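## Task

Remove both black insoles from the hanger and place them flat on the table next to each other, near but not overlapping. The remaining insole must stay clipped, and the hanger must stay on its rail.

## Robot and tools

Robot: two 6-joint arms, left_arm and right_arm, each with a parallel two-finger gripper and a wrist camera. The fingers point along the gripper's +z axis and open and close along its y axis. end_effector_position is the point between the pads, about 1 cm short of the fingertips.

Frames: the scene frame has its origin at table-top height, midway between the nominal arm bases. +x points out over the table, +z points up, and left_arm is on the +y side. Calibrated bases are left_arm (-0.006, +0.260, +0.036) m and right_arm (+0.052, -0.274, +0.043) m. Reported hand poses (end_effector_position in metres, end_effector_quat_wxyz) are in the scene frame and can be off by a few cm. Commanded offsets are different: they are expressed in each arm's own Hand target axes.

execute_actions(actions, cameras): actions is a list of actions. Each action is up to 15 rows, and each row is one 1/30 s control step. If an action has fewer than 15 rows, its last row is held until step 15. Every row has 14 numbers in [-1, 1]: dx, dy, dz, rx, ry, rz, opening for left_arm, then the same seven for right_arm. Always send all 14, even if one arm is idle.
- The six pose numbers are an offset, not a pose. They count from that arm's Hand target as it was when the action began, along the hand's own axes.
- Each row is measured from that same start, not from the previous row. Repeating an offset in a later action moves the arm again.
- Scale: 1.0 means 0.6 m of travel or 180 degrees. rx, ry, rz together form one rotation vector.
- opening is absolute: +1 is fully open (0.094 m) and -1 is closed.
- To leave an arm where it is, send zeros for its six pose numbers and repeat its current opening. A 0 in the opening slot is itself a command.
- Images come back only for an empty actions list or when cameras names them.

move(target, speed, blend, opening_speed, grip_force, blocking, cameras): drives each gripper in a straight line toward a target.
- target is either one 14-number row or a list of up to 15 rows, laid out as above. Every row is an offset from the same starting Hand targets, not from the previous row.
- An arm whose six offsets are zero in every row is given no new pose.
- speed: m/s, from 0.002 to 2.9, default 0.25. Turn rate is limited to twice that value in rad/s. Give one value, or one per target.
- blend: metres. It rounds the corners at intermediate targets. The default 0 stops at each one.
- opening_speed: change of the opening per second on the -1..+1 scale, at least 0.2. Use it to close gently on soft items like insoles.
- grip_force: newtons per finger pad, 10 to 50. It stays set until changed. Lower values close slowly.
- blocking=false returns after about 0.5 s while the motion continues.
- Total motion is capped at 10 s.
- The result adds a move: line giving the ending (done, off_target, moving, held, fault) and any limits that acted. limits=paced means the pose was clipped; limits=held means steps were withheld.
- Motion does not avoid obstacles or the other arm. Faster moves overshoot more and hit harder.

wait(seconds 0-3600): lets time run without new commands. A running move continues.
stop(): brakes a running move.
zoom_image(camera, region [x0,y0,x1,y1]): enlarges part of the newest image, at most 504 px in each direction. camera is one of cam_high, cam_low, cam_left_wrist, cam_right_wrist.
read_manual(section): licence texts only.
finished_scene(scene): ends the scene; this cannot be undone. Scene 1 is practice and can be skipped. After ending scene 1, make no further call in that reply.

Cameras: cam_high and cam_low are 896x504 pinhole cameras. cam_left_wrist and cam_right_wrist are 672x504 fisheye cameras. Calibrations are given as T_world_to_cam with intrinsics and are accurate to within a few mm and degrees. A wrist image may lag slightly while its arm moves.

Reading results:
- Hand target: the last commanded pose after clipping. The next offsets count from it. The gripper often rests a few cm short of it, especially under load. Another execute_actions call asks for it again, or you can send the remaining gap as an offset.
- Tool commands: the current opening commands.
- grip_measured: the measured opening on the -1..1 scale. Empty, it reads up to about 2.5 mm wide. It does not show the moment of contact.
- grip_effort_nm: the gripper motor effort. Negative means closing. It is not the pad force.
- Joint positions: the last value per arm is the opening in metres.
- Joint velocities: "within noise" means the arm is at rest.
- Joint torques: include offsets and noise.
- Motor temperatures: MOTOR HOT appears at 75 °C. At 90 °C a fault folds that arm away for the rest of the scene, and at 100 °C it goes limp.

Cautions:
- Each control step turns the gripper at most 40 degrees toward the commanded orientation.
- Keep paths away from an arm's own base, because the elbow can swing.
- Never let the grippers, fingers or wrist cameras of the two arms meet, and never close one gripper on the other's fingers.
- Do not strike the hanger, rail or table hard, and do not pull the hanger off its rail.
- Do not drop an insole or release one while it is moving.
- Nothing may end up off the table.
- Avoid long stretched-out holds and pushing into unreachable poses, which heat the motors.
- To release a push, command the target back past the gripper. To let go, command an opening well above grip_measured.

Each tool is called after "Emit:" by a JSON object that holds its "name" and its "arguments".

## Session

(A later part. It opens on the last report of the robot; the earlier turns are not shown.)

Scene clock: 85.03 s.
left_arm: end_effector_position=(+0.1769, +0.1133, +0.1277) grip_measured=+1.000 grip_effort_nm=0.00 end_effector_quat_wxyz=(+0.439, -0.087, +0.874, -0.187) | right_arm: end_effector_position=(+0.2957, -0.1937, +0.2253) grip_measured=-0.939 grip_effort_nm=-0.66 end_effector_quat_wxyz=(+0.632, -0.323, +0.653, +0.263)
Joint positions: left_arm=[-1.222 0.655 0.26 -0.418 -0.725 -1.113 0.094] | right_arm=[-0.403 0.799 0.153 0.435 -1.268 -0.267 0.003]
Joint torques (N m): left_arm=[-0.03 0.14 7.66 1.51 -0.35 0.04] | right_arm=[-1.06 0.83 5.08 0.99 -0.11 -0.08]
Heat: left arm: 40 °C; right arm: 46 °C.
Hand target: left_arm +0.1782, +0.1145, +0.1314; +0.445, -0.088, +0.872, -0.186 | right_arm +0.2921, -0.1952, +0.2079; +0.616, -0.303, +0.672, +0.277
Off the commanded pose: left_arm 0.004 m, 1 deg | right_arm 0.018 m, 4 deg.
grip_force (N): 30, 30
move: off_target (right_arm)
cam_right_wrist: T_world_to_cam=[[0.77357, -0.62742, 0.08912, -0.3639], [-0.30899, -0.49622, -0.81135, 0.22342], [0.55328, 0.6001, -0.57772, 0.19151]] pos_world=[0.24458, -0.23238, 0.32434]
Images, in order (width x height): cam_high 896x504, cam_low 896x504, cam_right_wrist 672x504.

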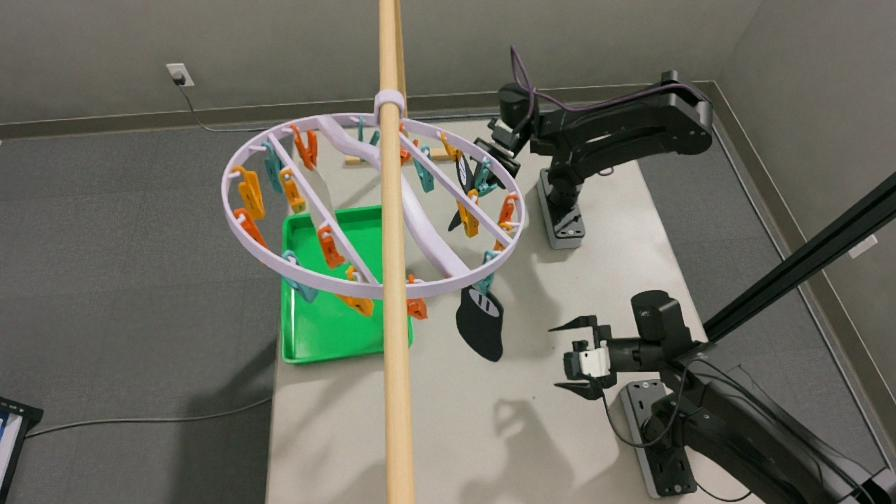

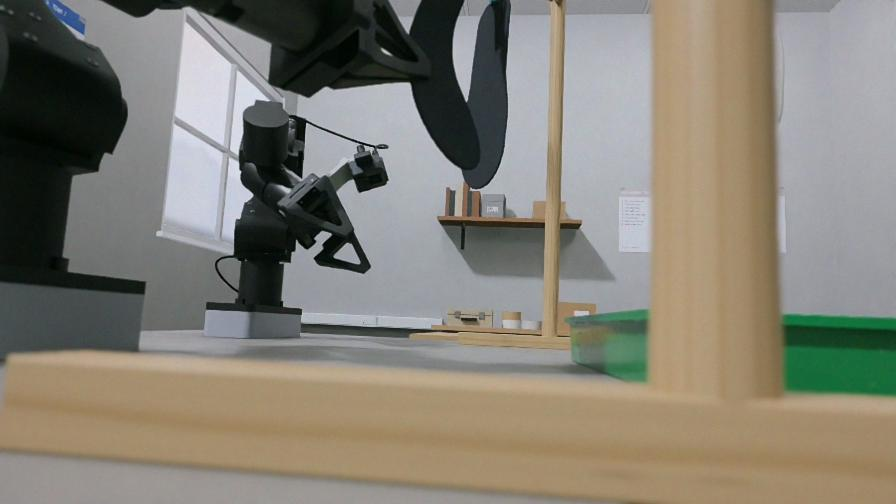

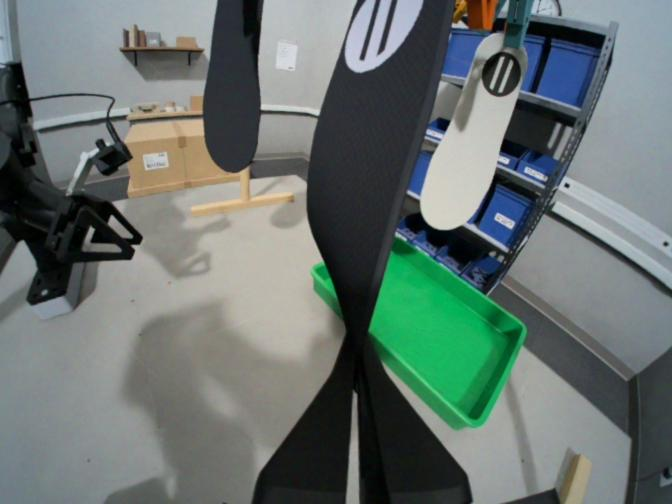

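Emit:
{"name": "move", "arguments": {"target": [0, 0, 0, 0, 0, 0, 1, 0.0468, -0.003, -0.01725, 0, 0, 0, -1.0], "speed": 0.04, "cameras": ["cam_right_wrist", "cam_high", "cam_low"]}}

Scene clock: 89.00 s.
left_arm: end_effector_position=(+0.1769, +0.1133, +0.1277) grip_measured=+1.000 grip_effort_nm=0.01 end_effector_quat_wxyz=(+0.439, -0.087, +0.874, -0.187) | right_arm: end_effector_position=(+0.2891, -0.2072, +0.1849) grip_measured=-0.939 grip_effort_nm=-0.66 end_effector_quat_wxyz=(+0.621, -0.306, +0.670, +0.267)
Joint positions: left_arm=[-1.222 0.655 0.26 -0.418 -0.725 -1.113 0.094] | right_arm=[-0.507 0.939 0.073 0.477 -1.343 -0.402 0.003]
Joint torques (N m): left_arm=[0.06 0.1 7.68 1.54 -0.31 0.06] | right_arm=[-0.66 -0.16 6.24 1.1 -0.44 -0.1]
Heat: left arm: 40 °C; right arm: 45 °C.
Hand target: left_arm +0.1782, +0.1145, +0.1314; +0.445, -0.088, +0.872, -0.186 | right_arm +0.2850, -0.2058, +0.1809; +0.616, -0.303, +0.672, +0.277
Off the commanded pose: left_arm 0.004 m, 1 deg | right_arm 0.006 m, 1 deg.
grip_force (N): 30, 30
move: done
cam_right_wrist: T_world_to_cam=[[0.76301, -0.64477, 0.04562, -0.35622], [-0.35779, -0.48009, -0.80094, 0.19731], [0.53832, 0.5948, -0.59701, 0.18677]] pos_world=[0.24185, -0.24605, 0.28579]
Images, in order (width x height): cam_high 896x504, cam_low 896x504, cam_right_wrist 672x504.

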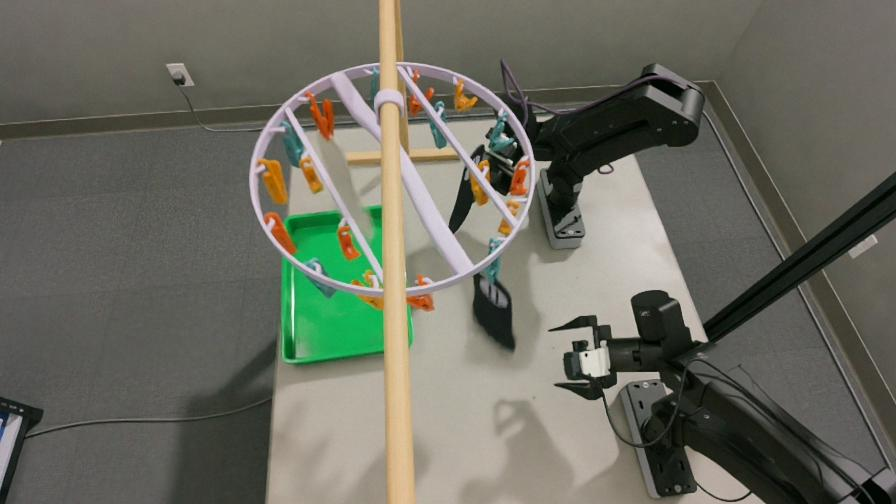

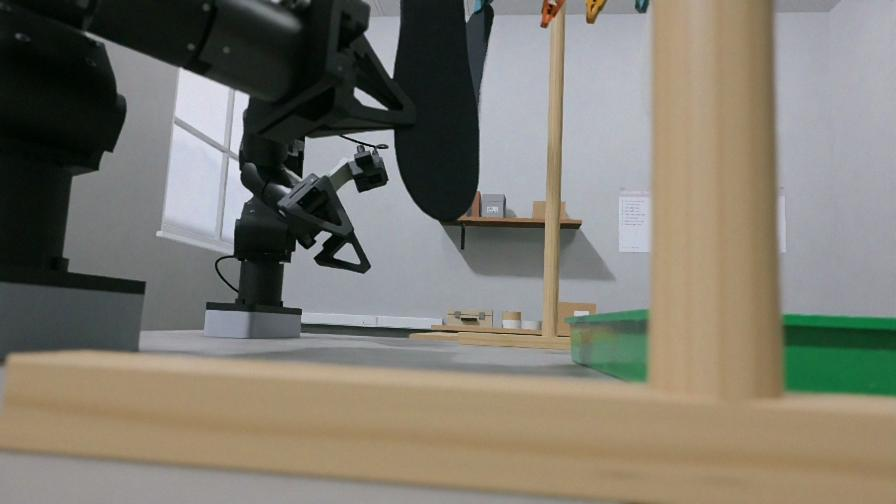

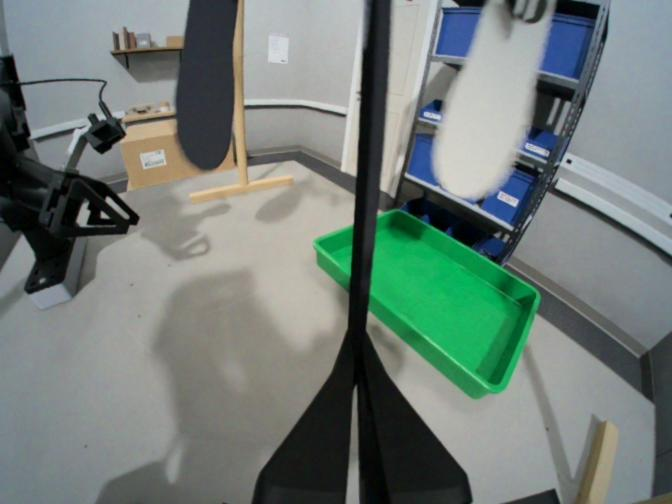

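Emit:
{"name": "execute_actions", "arguments": {"actions": [], "cameras": ["all"]}}

Scene clock: 91.57 s.
left_arm: end_effector_position=(+0.1769, +0.1133, +0.1277) grip_measured=+1.000 grip_effort_nm=0.00 end_effector_quat_wxyz=(+0.439, -0.087, +0.874, -0.187) | right_arm: end_effector_position=(+0.2891, -0.2072, +0.1849) grip_measured=-0.939 grip_effort_nm=-0.66 end_effector_quat_wxyz=(+0.621, -0.306, +0.670, +0.267)
Joint positions: left_arm=[-1.222 0.655 0.26 -0.418 -0.725 -1.113 0.094] | right_arm=[-0.507 0.939 0.073 0.477 -1.343 -0.403 0.003]
Joint velocities: within noise
Joint torques (N m): left_arm=[-0.1 0.28 7.61 1.55 -0.36 0.02] | right_arm=[-0.66 -0.17 6.26 1.1 -0.44 -0.09]
Motor temperatures (°C): left_arm=[24 29 40 35 22 22 25] | right_arm=[25 30 42 45 25 22 29]
Heat: left arm: 40 °C; right arm: 45 °C.
Hand target: left_arm +0.1782, +0.1145, +0.1314; +0.445, -0.088, +0.872, -0.186 | right_arm +0.2850, -0.2059, +0.1809; +0.616, -0.303, +0.672, +0.277
Tool commands: left_gripper/opening=+1.0 right_gripper/opening=-1.0
Off the commanded pose: left_arm 0.004 m, 1 deg | right_arm 0.006 m, 1 deg.
grip_force (N): 30, 30
camera_calibration:
cam_left_wrist: T_world_to_cam=[[0.02926, -0.92605, 0.37628, 0.06014], [-0.92979, -0.1634, -0.32984, 0.27356], [0.36693, -0.3402, -0.86581, 0.18842]] pos_world=[0.18346, 0.16449, 0.23074]
cam_right_wrist: T_world_to_cam=[[0.76299, -0.64475, 0.04633, -0.35635], [-0.35738, -0.48046, -0.8009, 0.19715], [0.53864, 0.59452, -0.59701, 0.18657]] pos_world=[0.24185, -0.24595, 0.28579]

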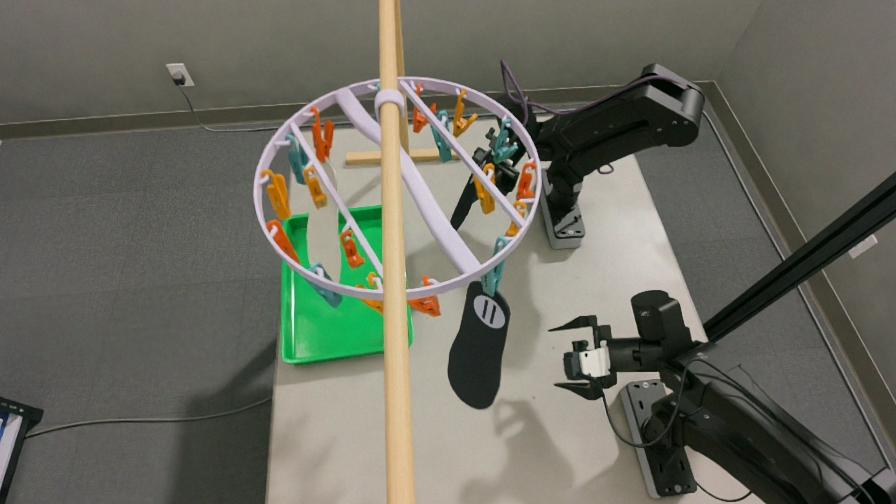

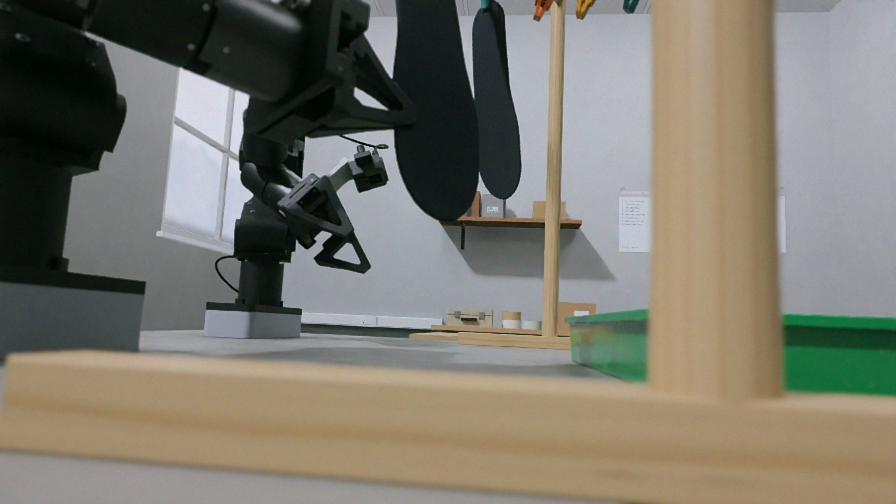

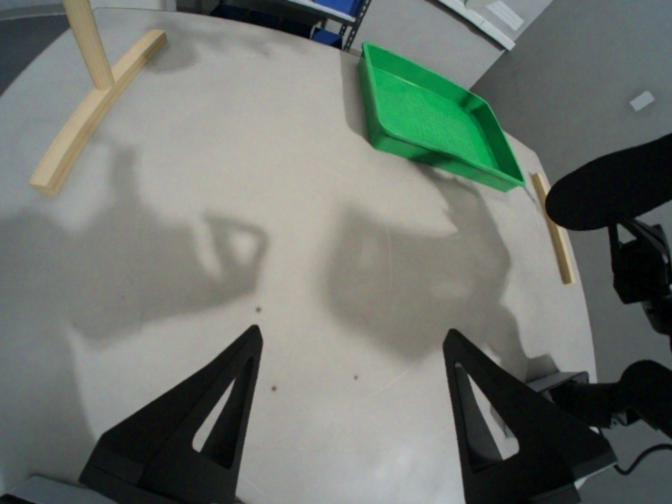

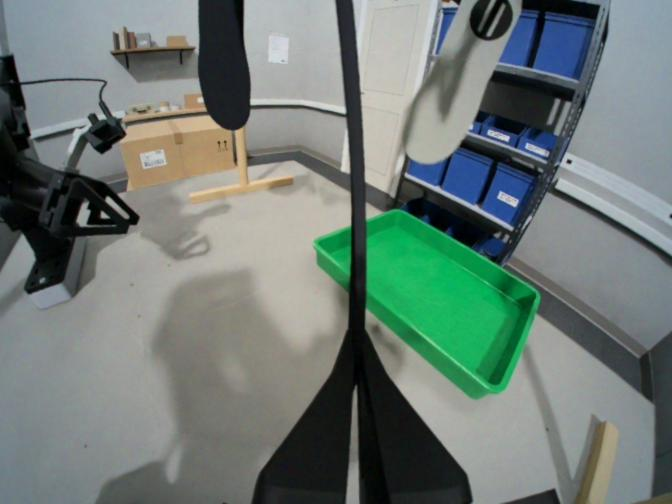

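Emit:
{"name": "zoom_image", "arguments": {"camera": "cam_high", "region": [400, 60, 620, 260]}}

Emit:
{"name": "zoom_image", "arguments": {"camera": "cam_right_wrist", "region": [180, 0, 520, 200]}}

Scaled by 2.291 from the camera's image (finer frame: 1280x720).

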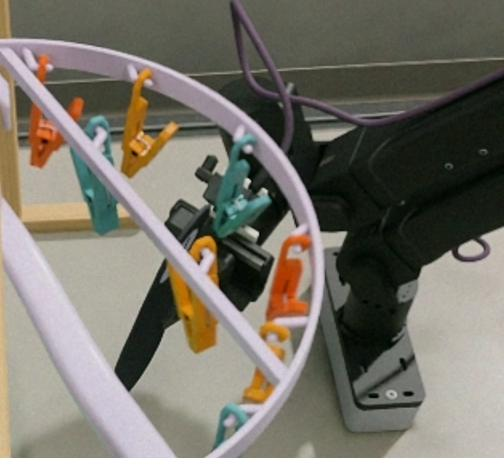

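Scaled by 1.482 from the camera's image (finer frame: 960x720).

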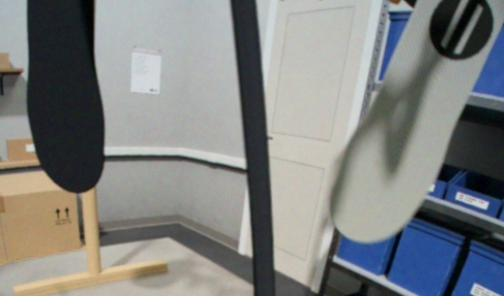

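Emit:
{"name": "move", "arguments": {"target": [0,0,0,0,0,0,1, 0.0249,0.0828,0.0203,-0.0190,0.0976,0.1379,-1.0], "speed": 0.08, "cameras": ["cam_high","cam_low","cam_right_wrist"]}}

Scene clock: 109.70 s.
left_arm: end_effector_position=(+0.1769, +0.1133, +0.1277) grip_measured=+1.000 grip_effort_nm=0.00 end_effector_quat_wxyz=(+0.439, -0.087, +0.874, -0.187) | right_arm: end_effector_position=(+0.2522, -0.1657, +0.1520) grip_measured=-0.939 grip_effort_nm=-0.66 end_effector_quat_wxyz=(+0.417, -0.200, +0.804, +0.373)
Joint positions: left_arm=[-1.222 0.655 0.26 -0.418 -0.725 -1.113 0.094] | right_arm=[-0.265 0.729 0.239 -0.43 -1.081 -0.372 0.003]
Joint torques (N m): left_arm=[0.13 0.18 7.71 1.53 -0.31 0.04] | right_arm=[0.8 -0.2 11.28 0.95 -0.56 0.1]
Heat: left arm: 39 °C; right arm: 43 °C.
Hand target: left_arm +0.1782, +0.1145, +0.1314; +0.445, -0.088, +0.872, -0.186 | right_arm +0.2550, -0.1649, +0.1649; +0.424, -0.208, +0.798, +0.373
Off the commanded pose: left_arm 0.004 m, 1 deg | right_arm 0.013 m, 1 deg.
grip_force (N): 30, 30
move: off_target (right_arm)
cam_right_wrist: T_world_to_cam=[[0.66406, -0.61659, -0.4229, -0.1989], [-0.73559, -0.43744, -0.51727, 0.2369], [0.13395, 0.65457, -0.74404, 0.29651]] pos_world=[0.26662, -0.2131, 0.25904]

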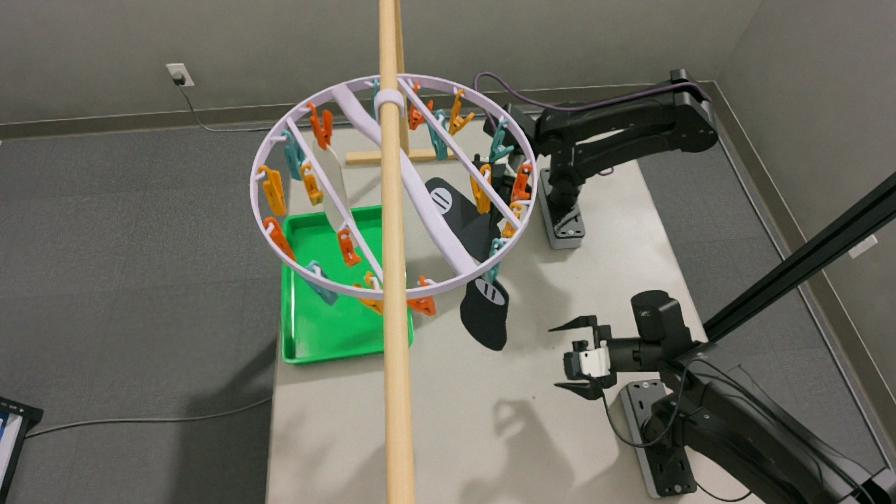

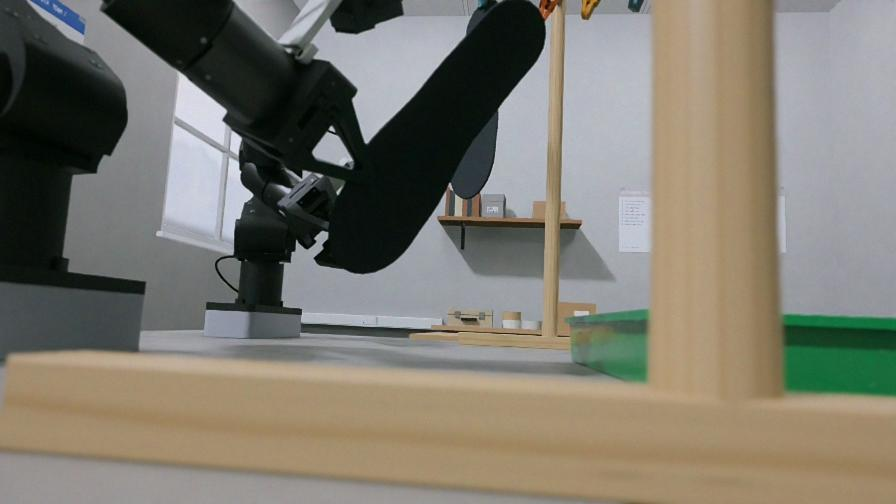

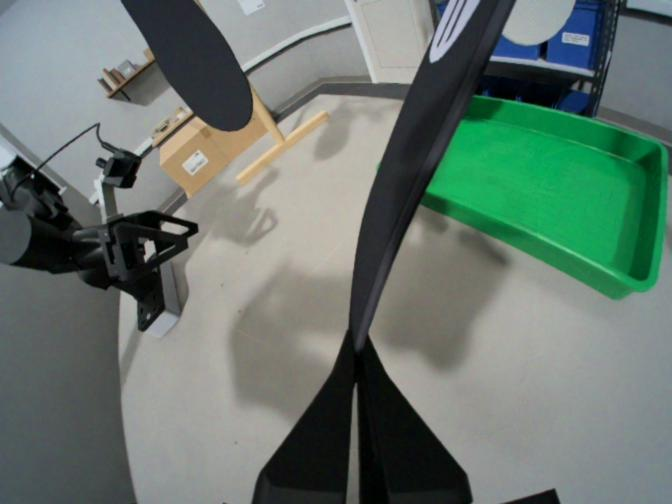

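Emit:
{"name": "move", "arguments": {"target": [0,0,0,0,0,0,1, 0.1100,0.1443,0.1205,-0.0354,0.1813,0.2560,-1.0], "speed": 0.1, "cameras": ["cam_high","cam_low","cam_right_wrist","cam_left_wrist"]}}

Scene clock: 116.87 s.
left_arm: end_effector_position=(+0.1769, +0.1133, +0.1277) grip_measured=+1.000 grip_effort_nm=0.00 end_effector_quat_wxyz=(+0.439, -0.087, +0.874, -0.187) | right_arm: end_effector_position=(+0.1927, -0.0631, +0.1073) grip_measured=-0.939 grip_effort_nm=-0.66 end_effector_quat_wxyz=(-0.011, +0.014, +0.886, +0.463)
Joint positions: left_arm=[-1.222 0.655 0.26 -0.418 -0.725 -1.113 0.094] | right_arm=[0.432 1.108 0.342 -0.289 -0.854 0.686 0.003]
Joint torques (N m): left_arm=[0.09 0.21 7.62 1.55 -0.34 0.07] | right_arm=[0.79 -1.54 10.07 1.15 -0.65 0.04]
Heat: left arm: 39 °C; right arm: 43 °C.
Hand target: left_arm +0.1782, +0.1145, +0.1314; +0.445, -0.088, +0.872, -0.186 | right_arm +0.2000, -0.0551, +0.1200; +0.000, +0.000, +0.879, +0.478
Off the commanded pose: left_arm 0.004 m, 1 deg | right_arm 0.017 m, 3 deg.
grip_force (N): 30, 30
move: off_target (right_arm)
cam_left_wrist: T_world_to_cam=[[0.02926, -0.92605, 0.37628, 0.06014], [-0.92979, -0.1634, -0.32984, 0.27356], [0.36693, -0.3402, -0.86581, 0.18842]] pos_world=[0.18346, 0.16449, 0.23074]
cam_right_wrist: T_world_to_cam=[[-0.0089, -0.54649, -0.83742, 0.06355], [-0.84759, -0.44022, 0.29629, 0.14895], [-0.53057, 0.71243, -0.45929, 0.30518]] pos_world=[0.28873, -0.11712, 0.14926]

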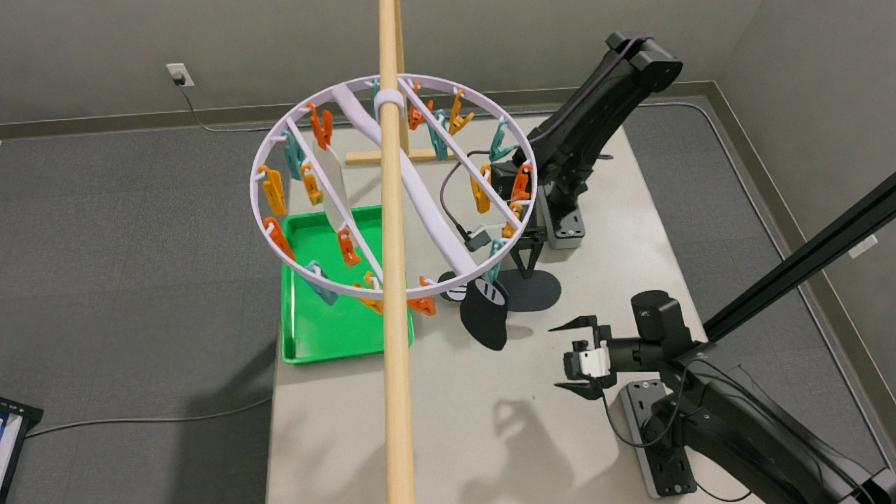

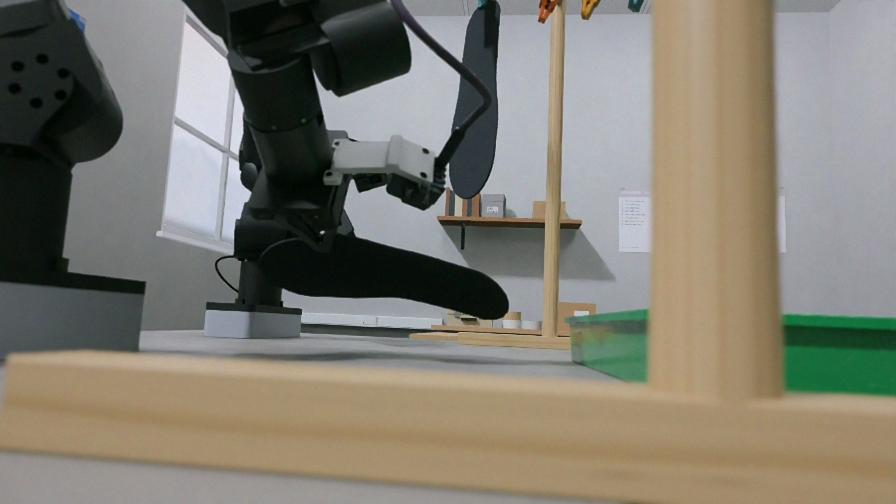

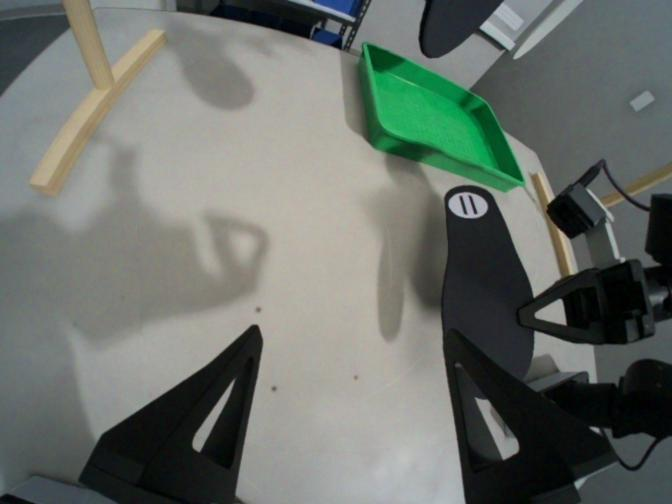

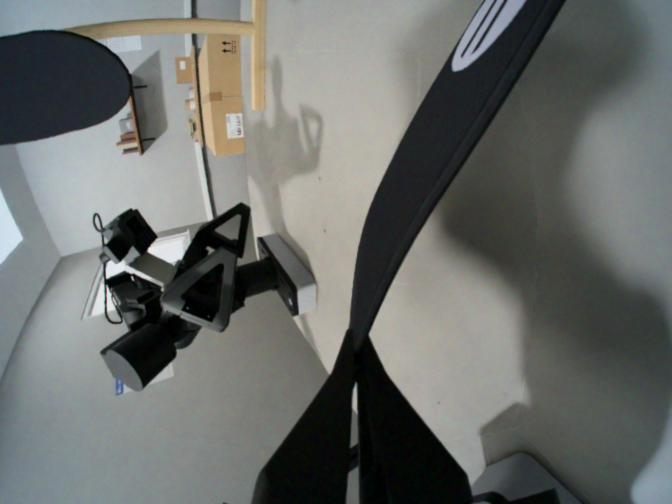

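Emit:
{"name": "move", "arguments": {"target": [0,0,0,0,0,0,1, 0,-0.0769,0.0499,0,0,0,-1.0], "speed": 0.08, "cameras": ["cam_low","cam_left_wrist"]}}

Scene clock: 119.53 s.
left_arm: end_effector_position=(+0.1769, +0.1133, +0.1277) grip_measured=+1.000 grip_effort_nm=0.00 end_effector_quat_wxyz=(+0.439, -0.087, +0.874, -0.187) | right_arm: end_effector_position=(+0.2055, -0.0566, +0.0659) grip_measured=-0.939 grip_effort_nm=-0.66 end_effector_quat_wxyz=(+0.007, +0.004, +0.882, +0.472)
Joint positions: left_arm=[-1.222 0.655 0.26 -0.418 -0.725 -1.113 0.094] | right_arm=[0.435 1.371 0.245 0.121 -0.854 0.691 0.003]
Joint torques (N m): left_arm=[0.05 0.18 7.69 1.56 -0.32 0.08] | right_arm=[0.8 -2.54 4.46 1.21 -0.61 0.05]
Heat: left arm: 39 °C; right arm: 43 °C.
Hand target: left_arm +0.1782, +0.1145, +0.1314; +0.445, -0.088, +0.872, -0.186 | right_arm +0.2000, -0.0550, +0.0651; +0.000, +0.000, +0.879, +0.478
Off the commanded pose: left_arm 0.004 m, 1 deg | right_arm 0.006 m, 1 deg.
grip_force (N): 30, 30
move: done
cam_left_wrist: T_world_to_cam=[[0.02926, -0.92605, 0.37628, 0.06014], [-0.92979, -0.1634, -0.32984, 0.27356], [0.36693, -0.3402, -0.86581, 0.18842]] pos_world=[0.18346, 0.16449, 0.23074]

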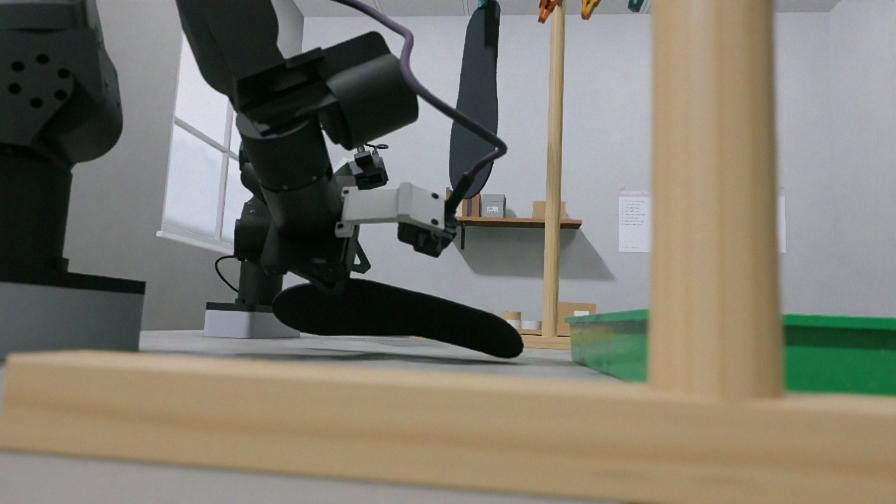

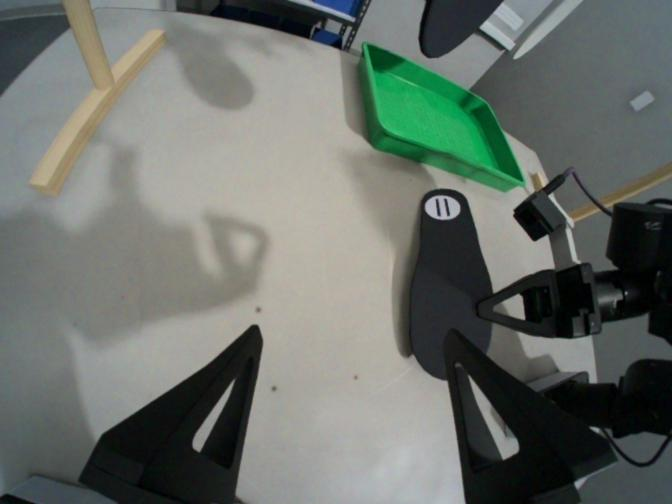

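Emit:
{"name": "move", "arguments": {"target": [0,0,0,0,0,0,1, 0,-0.0517,0.0336,0,0,0,-1.0], "speed": 0.06, "cameras": ["cam_low","cam_left_wrist"]}}

Scene clock: 122.17 s.
left_arm: end_effector_position=(+0.1769, +0.1133, +0.1277) grip_measured=+1.000 grip_effort_nm=0.00 end_effector_quat_wxyz=(+0.439, -0.087, +0.874, -0.187) | right_arm: end_effector_position=(+0.2057, -0.0564, +0.0284) grip_measured=-0.939 grip_effort_nm=-0.66 end_effector_quat_wxyz=(+0.007, +0.004, +0.881, +0.473)
Joint positions: left_arm=[-1.222 0.655 0.26 -0.418 -0.725 -1.113 0.094] | right_arm=[0.435 1.655 0.188 0.465 -0.855 0.691 0.003]
Joint torques (N m): left_arm=[0.02 0.25 7.8 1.54 -0.31 0.02] | right_arm=[0.83 -3.38 2.65 1.18 -0.59 0.05]
Heat: left arm: 39 °C; right arm: 42 °C.
Hand target: left_arm +0.1782, +0.1145, +0.1314; +0.445, -0.088, +0.872, -0.186 | right_arm +0.2000, -0.0550, +0.0281; +0.000, +0.000, +0.879, +0.478
Off the commanded pose: left_arm 0.004 m, 1 deg | right_arm 0.006 m, 1 deg.
grip_force (N): 30, 30
move: done
cam_left_wrist: T_world_to_cam=[[0.02926, -0.92605, 0.37628, 0.06014], [-0.92979, -0.1634, -0.32984, 0.27356], [0.36693, -0.3402, -0.86581, 0.18842]] pos_world=[0.18346, 0.16449, 0.23074]

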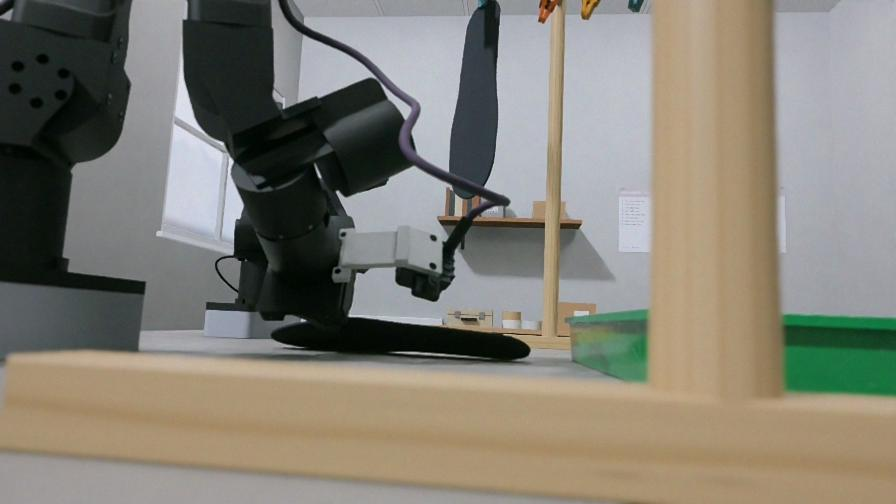

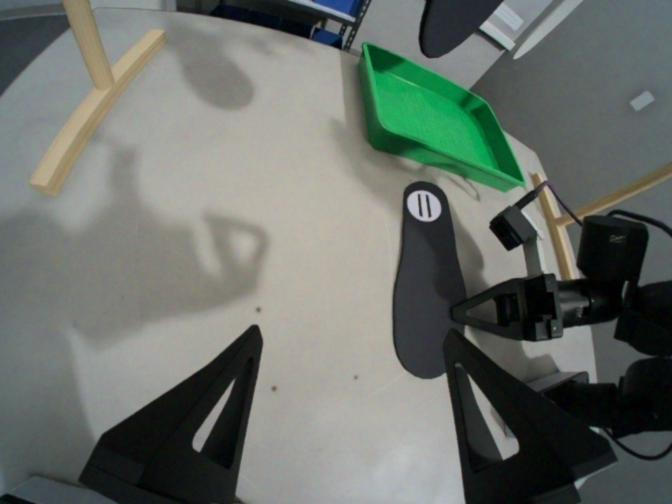

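Emit:
{"name": "move", "arguments": {"target": [0,0,0,0,0,0,1, 0,0,0,0,0,0,-0.70], "opening_speed": 0.6, "cameras": ["cam_low","cam_left_wrist","cam_right_wrist"]}}

Scene clock: 126.23 s.
left_arm: end_effector_position=(+0.1769, +0.1133, +0.1277) grip_measured=+1.000 grip_effort_nm=0.00 end_effector_quat_wxyz=(+0.439, -0.087, +0.874, -0.187) | right_arm: end_effector_position=(+0.2059, -0.0563, +0.0285) grip_measured=-0.703 grip_effort_nm=0.10 end_effector_quat_wxyz=(+0.008, +0.004, +0.881, +0.473)
Joint positions: left_arm=[-1.222 0.655 0.26 -0.418 -0.725 -1.113 0.094] | right_arm=[0.435 1.655 0.188 0.466 -0.855 0.691 0.014]
Joint torques (N m): left_arm=[-0.08 0.05 7.54 1.55 -0.35 0.03] | right_arm=[0.83 -3.38 2.65 1.2 -0.59 0.05]
Heat: left arm: 39 °C; right arm: 42 °C.
Hand target: left_arm +0.1782, +0.1145, +0.1314; +0.445, -0.088, +0.872, -0.186 | right_arm +0.2001, -0.0550, +0.0281; +0.000, +0.000, +0.879, +0.478
Off the commanded pose: left_arm 0.004 m, 1 deg | right_arm 0.006 m, 1 deg.
grip_force (N): 30, 30
move: done
cam_left_wrist: T_world_to_cam=[[0.02926, -0.92605, 0.37628, 0.06014], [-0.92979, -0.1634, -0.32984, 0.27356], [0.36693, -0.3402, -0.86581, 0.18842]] pos_world=[0.18346, 0.16449, 0.23074]
cam_right_wrist: T_world_to_cam=[[0.02764, -0.52727, -0.84925, -0.00478], [-0.85892, -0.44713, 0.24965, 0.18981], [-0.51136, 0.72254, -0.46525, 0.26794]] pos_world=[0.30018, -0.11125, 0.07322]

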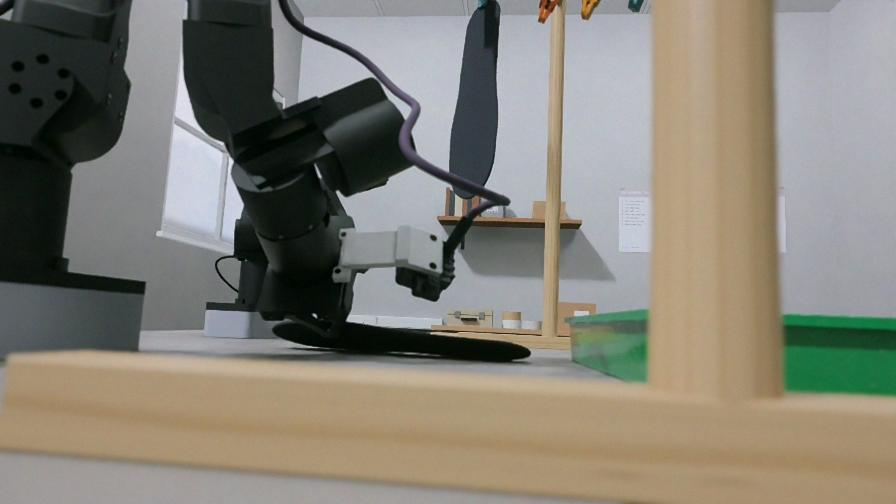

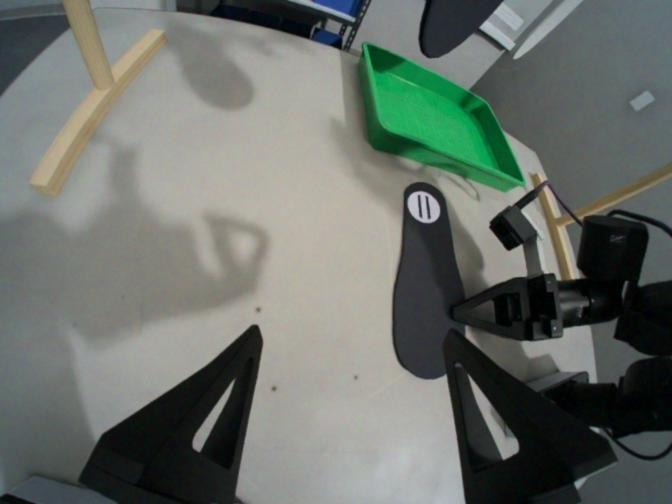

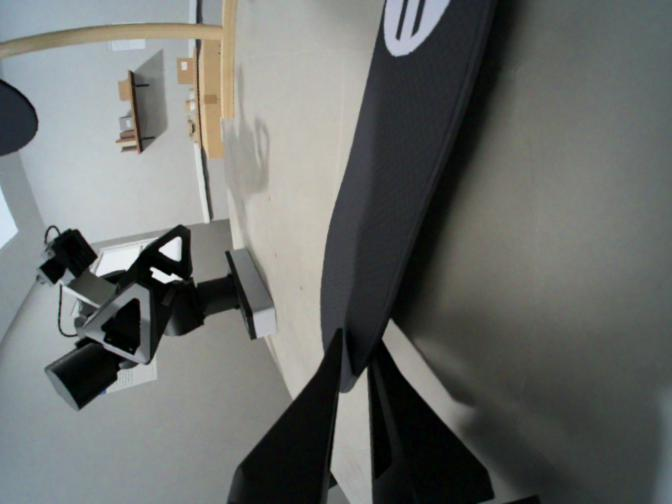

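Emit:
{"name": "move", "arguments": {"target": [[0,0,0,0,0,0,1, 0,-0.0390,-0.0343,0,0,0,-0.70],[0,0,0,0,0,0,1, 0,-0.1025,-0.1322,0,0,0,-0.70]], "speed": 0.12, "blend": [0.01, 0], "cameras": ["cam_low","cam_left_wrist","cam_right_wrist"]}}

Scene clock: 129.13 s.
left_arm: end_effector_position=(+0.1769, +0.1133, +0.1277) grip_measured=+1.000 grip_effort_nm=0.00 end_effector_quat_wxyz=(+0.439, -0.087, +0.874, -0.187) | right_arm: end_effector_position=(+0.1962, -0.1540, +0.0183) grip_measured=-0.702 grip_effort_nm=0.10 end_effector_quat_wxyz=(-0.004, +0.003, +0.881, +0.474)
Joint positions: left_arm=[-1.222 0.655 0.26 -0.418 -0.725 -1.113 0.094] | right_arm=[-0.194 1.793 0.354 -0.448 -0.952 -0.369 0.014]
Joint torques (N m): left_arm=[0.06 0.16 7.71 1.53 -0.36 0] | right_arm=[-0.68 -3.55 3.54 -0.34 -0.6 -0.17]
Heat: left arm: 39 °C; right arm: 42 °C.
Hand target: left_arm +0.1782, +0.1145, +0.1314; +0.445, -0.088, +0.872, -0.186 | right_arm +0.1999, -0.1549, +0.0196; +0.000, +0.000, +0.879, +0.478
Off the commanded pose: left_arm 0.004 m, 1 deg | right_arm 0.004 m, 1 deg.
grip_force (N): 30, 30
move: done
cam_left_wrist: T_world_to_cam=[[0.02926, -0.92605, 0.37628, 0.06014], [-0.92979, -0.1634, -0.32984, 0.27356], [0.36693, -0.3402, -0.86581, 0.18842]] pos_world=[0.18346, 0.16449, 0.23074]
cam_right_wrist: T_world_to_cam=[[0.01721, -0.52584, -0.85041, -0.06238], [-0.84772, -0.45866, 0.26645, 0.1361], [-0.53016, 0.71632, -0.45366, 0.33137]] pos_world=[0.29213, -0.20775, 0.06101]

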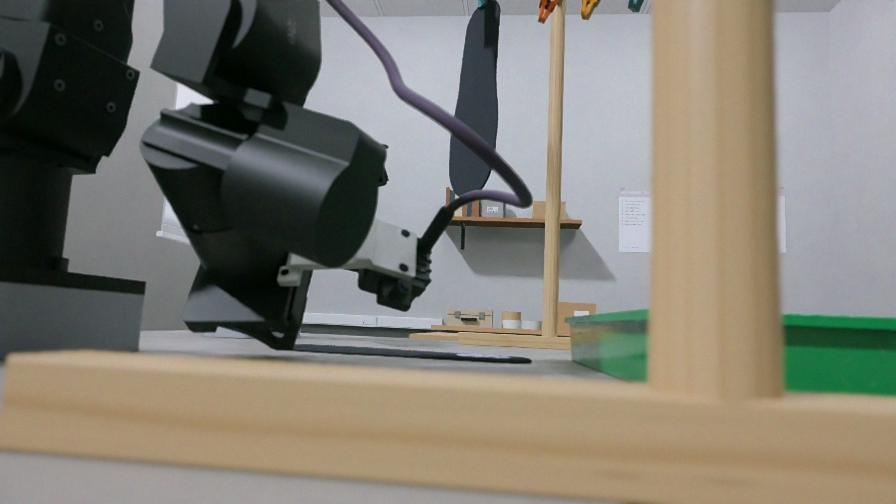

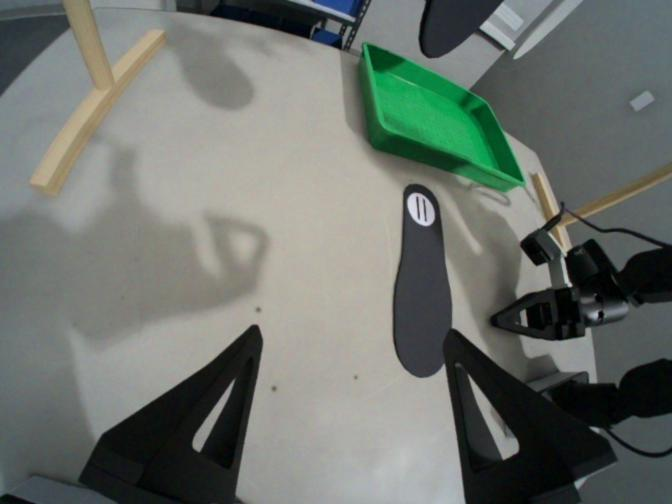

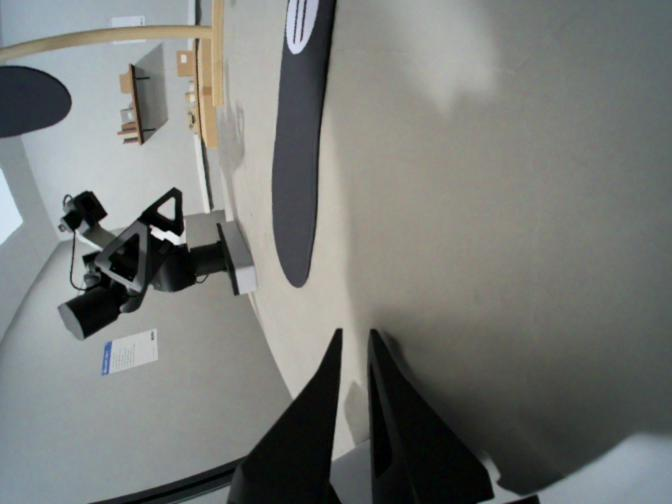

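Emit:
{"name": "move", "arguments": {"target": [0,0,0,0,0,0,1, 0,0.0950,-0.1250,0,0,0,-0.70], "speed": 0.2, "cameras": ["cam_high","cam_low","cam_left_wrist","cam_right_wrist"]}}

Scene clock: 133.33 s.
left_arm: end_effector_position=(+0.1769, +0.1133, +0.1277) grip_measured=+1.000 grip_effort_nm=0.00 end_effector_quat_wxyz=(+0.439, -0.087, +0.874, -0.187) | right_arm: end_effector_position=(+0.1938, -0.1841, +0.1047) grip_measured=-0.702 grip_effort_nm=0.10 end_effector_quat_wxyz=(-0.010, +0.005, +0.879, +0.476)
Joint positions: left_arm=[-1.222 0.655 0.26 -0.418 -0.725 -1.113 0.094] | right_arm=[-0.389 1.498 0.557 -1.191 -0.87 -0.661 0.014]
Joint torques (N m): left_arm=[-0.01 0.08 7.68 1.56 -0.32 0.01] | right_arm=[-0.66 -2.8 6.71 -0.72 -0.5 -0.18]
Heat: left arm: 39 °C; right arm: 41 °C.
Hand target: left_arm +0.1782, +0.1145, +0.1314; +0.445, -0.088, +0.872, -0.186 | right_arm +0.2000, -0.1869, +0.1082; +0.000, +0.000, +0.879, +0.478
Off the commanded pose: left_arm 0.004 m, 1 deg | right_arm 0.008 m, 1 deg.
grip_force (N): 30, 30
move: done
cam_left_wrist: T_world_to_cam=[[0.02926, -0.92605, 0.37628, 0.06014], [-0.92979, -0.1634, -0.32984, 0.27356], [0.36693, -0.3402, -0.86581, 0.18842]] pos_world=[0.18346, 0.16449, 0.23074]
cam_right_wrist: T_world_to_cam=[[0.0075, -0.52079, -0.85365, -0.00155], [-0.84376, -0.46145, 0.2741, 0.09518], [-0.53667, 0.71822, -0.44288, 0.39134]] pos_world=[0.29035, -0.23796, 0.14591]

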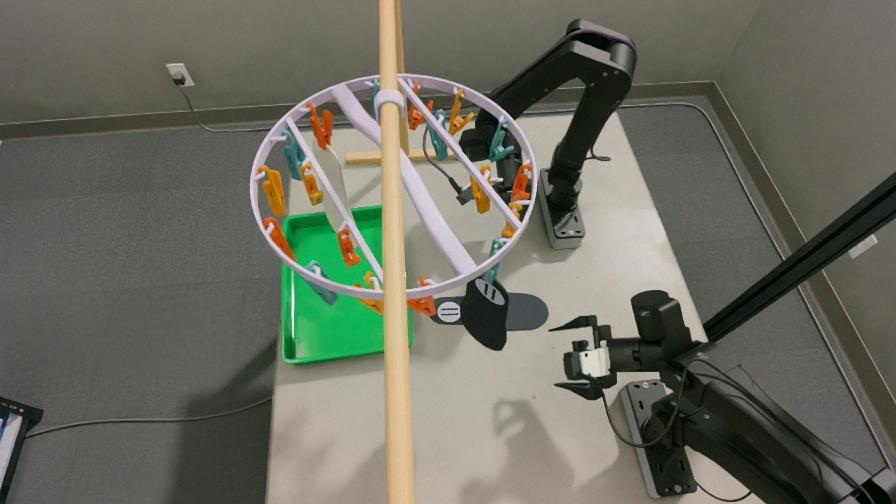

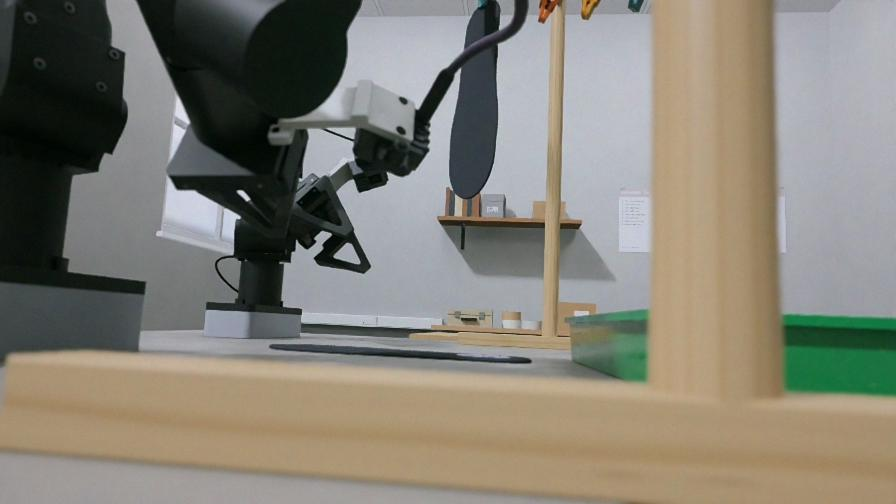

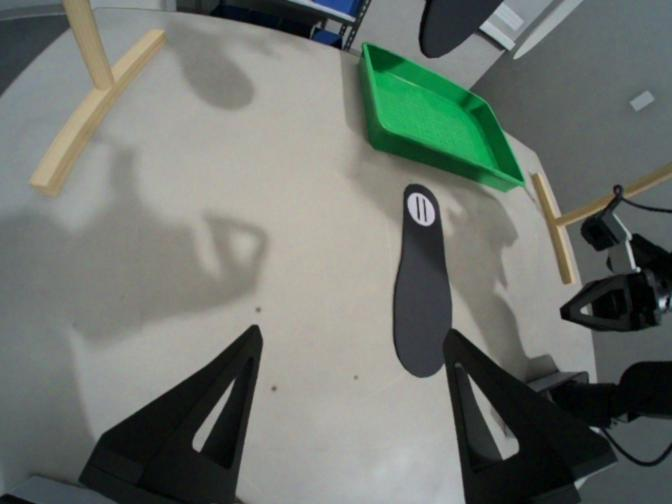

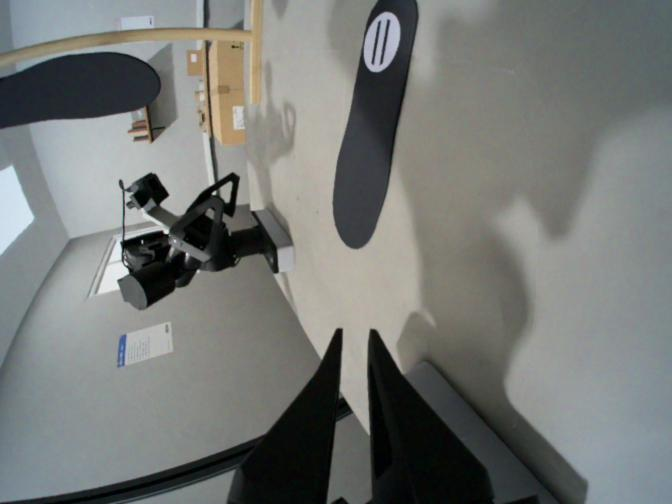

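Emit:
{"name": "zoom_image", "arguments": {"camera": "cam_right_wrist", "region": [0, 20, 220, 180]}}

Emit:
{"name": "zoom_image", "arguments": {"camera": "cam_low", "region": [400, 0, 620, 220]}}

Emit:
{"name": "zoom_image", "arguments": {"camera": "cam_high", "region": [400, 200, 620, 400]}}

Scaled by 2.291 from the camera's image (finer frame: 960x720).

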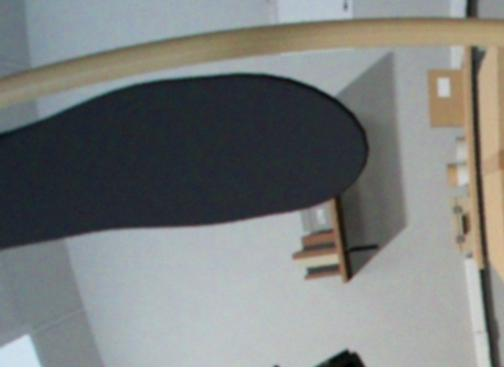

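Scaled by 2.291 from the camera's image (finer frame: 1280x720).

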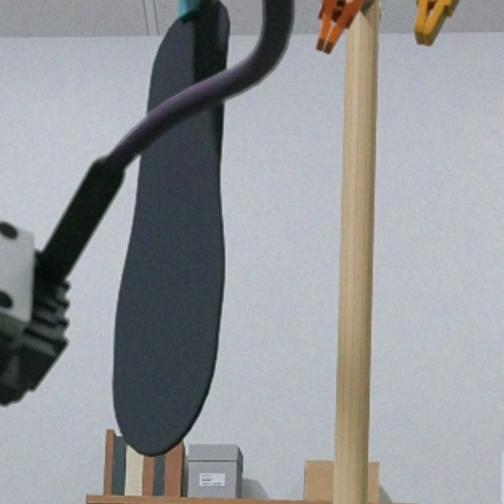

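Scaled by 2.291 from the camera's image (finer frame: 1280x720).

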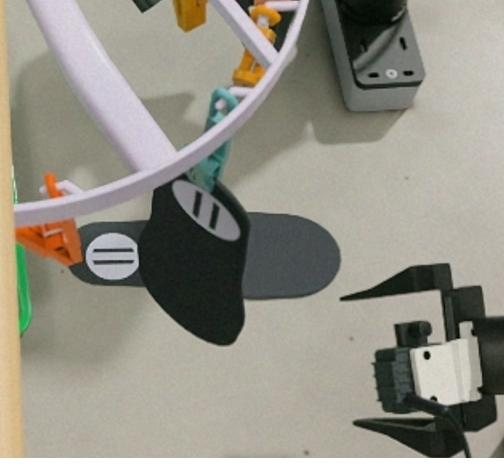

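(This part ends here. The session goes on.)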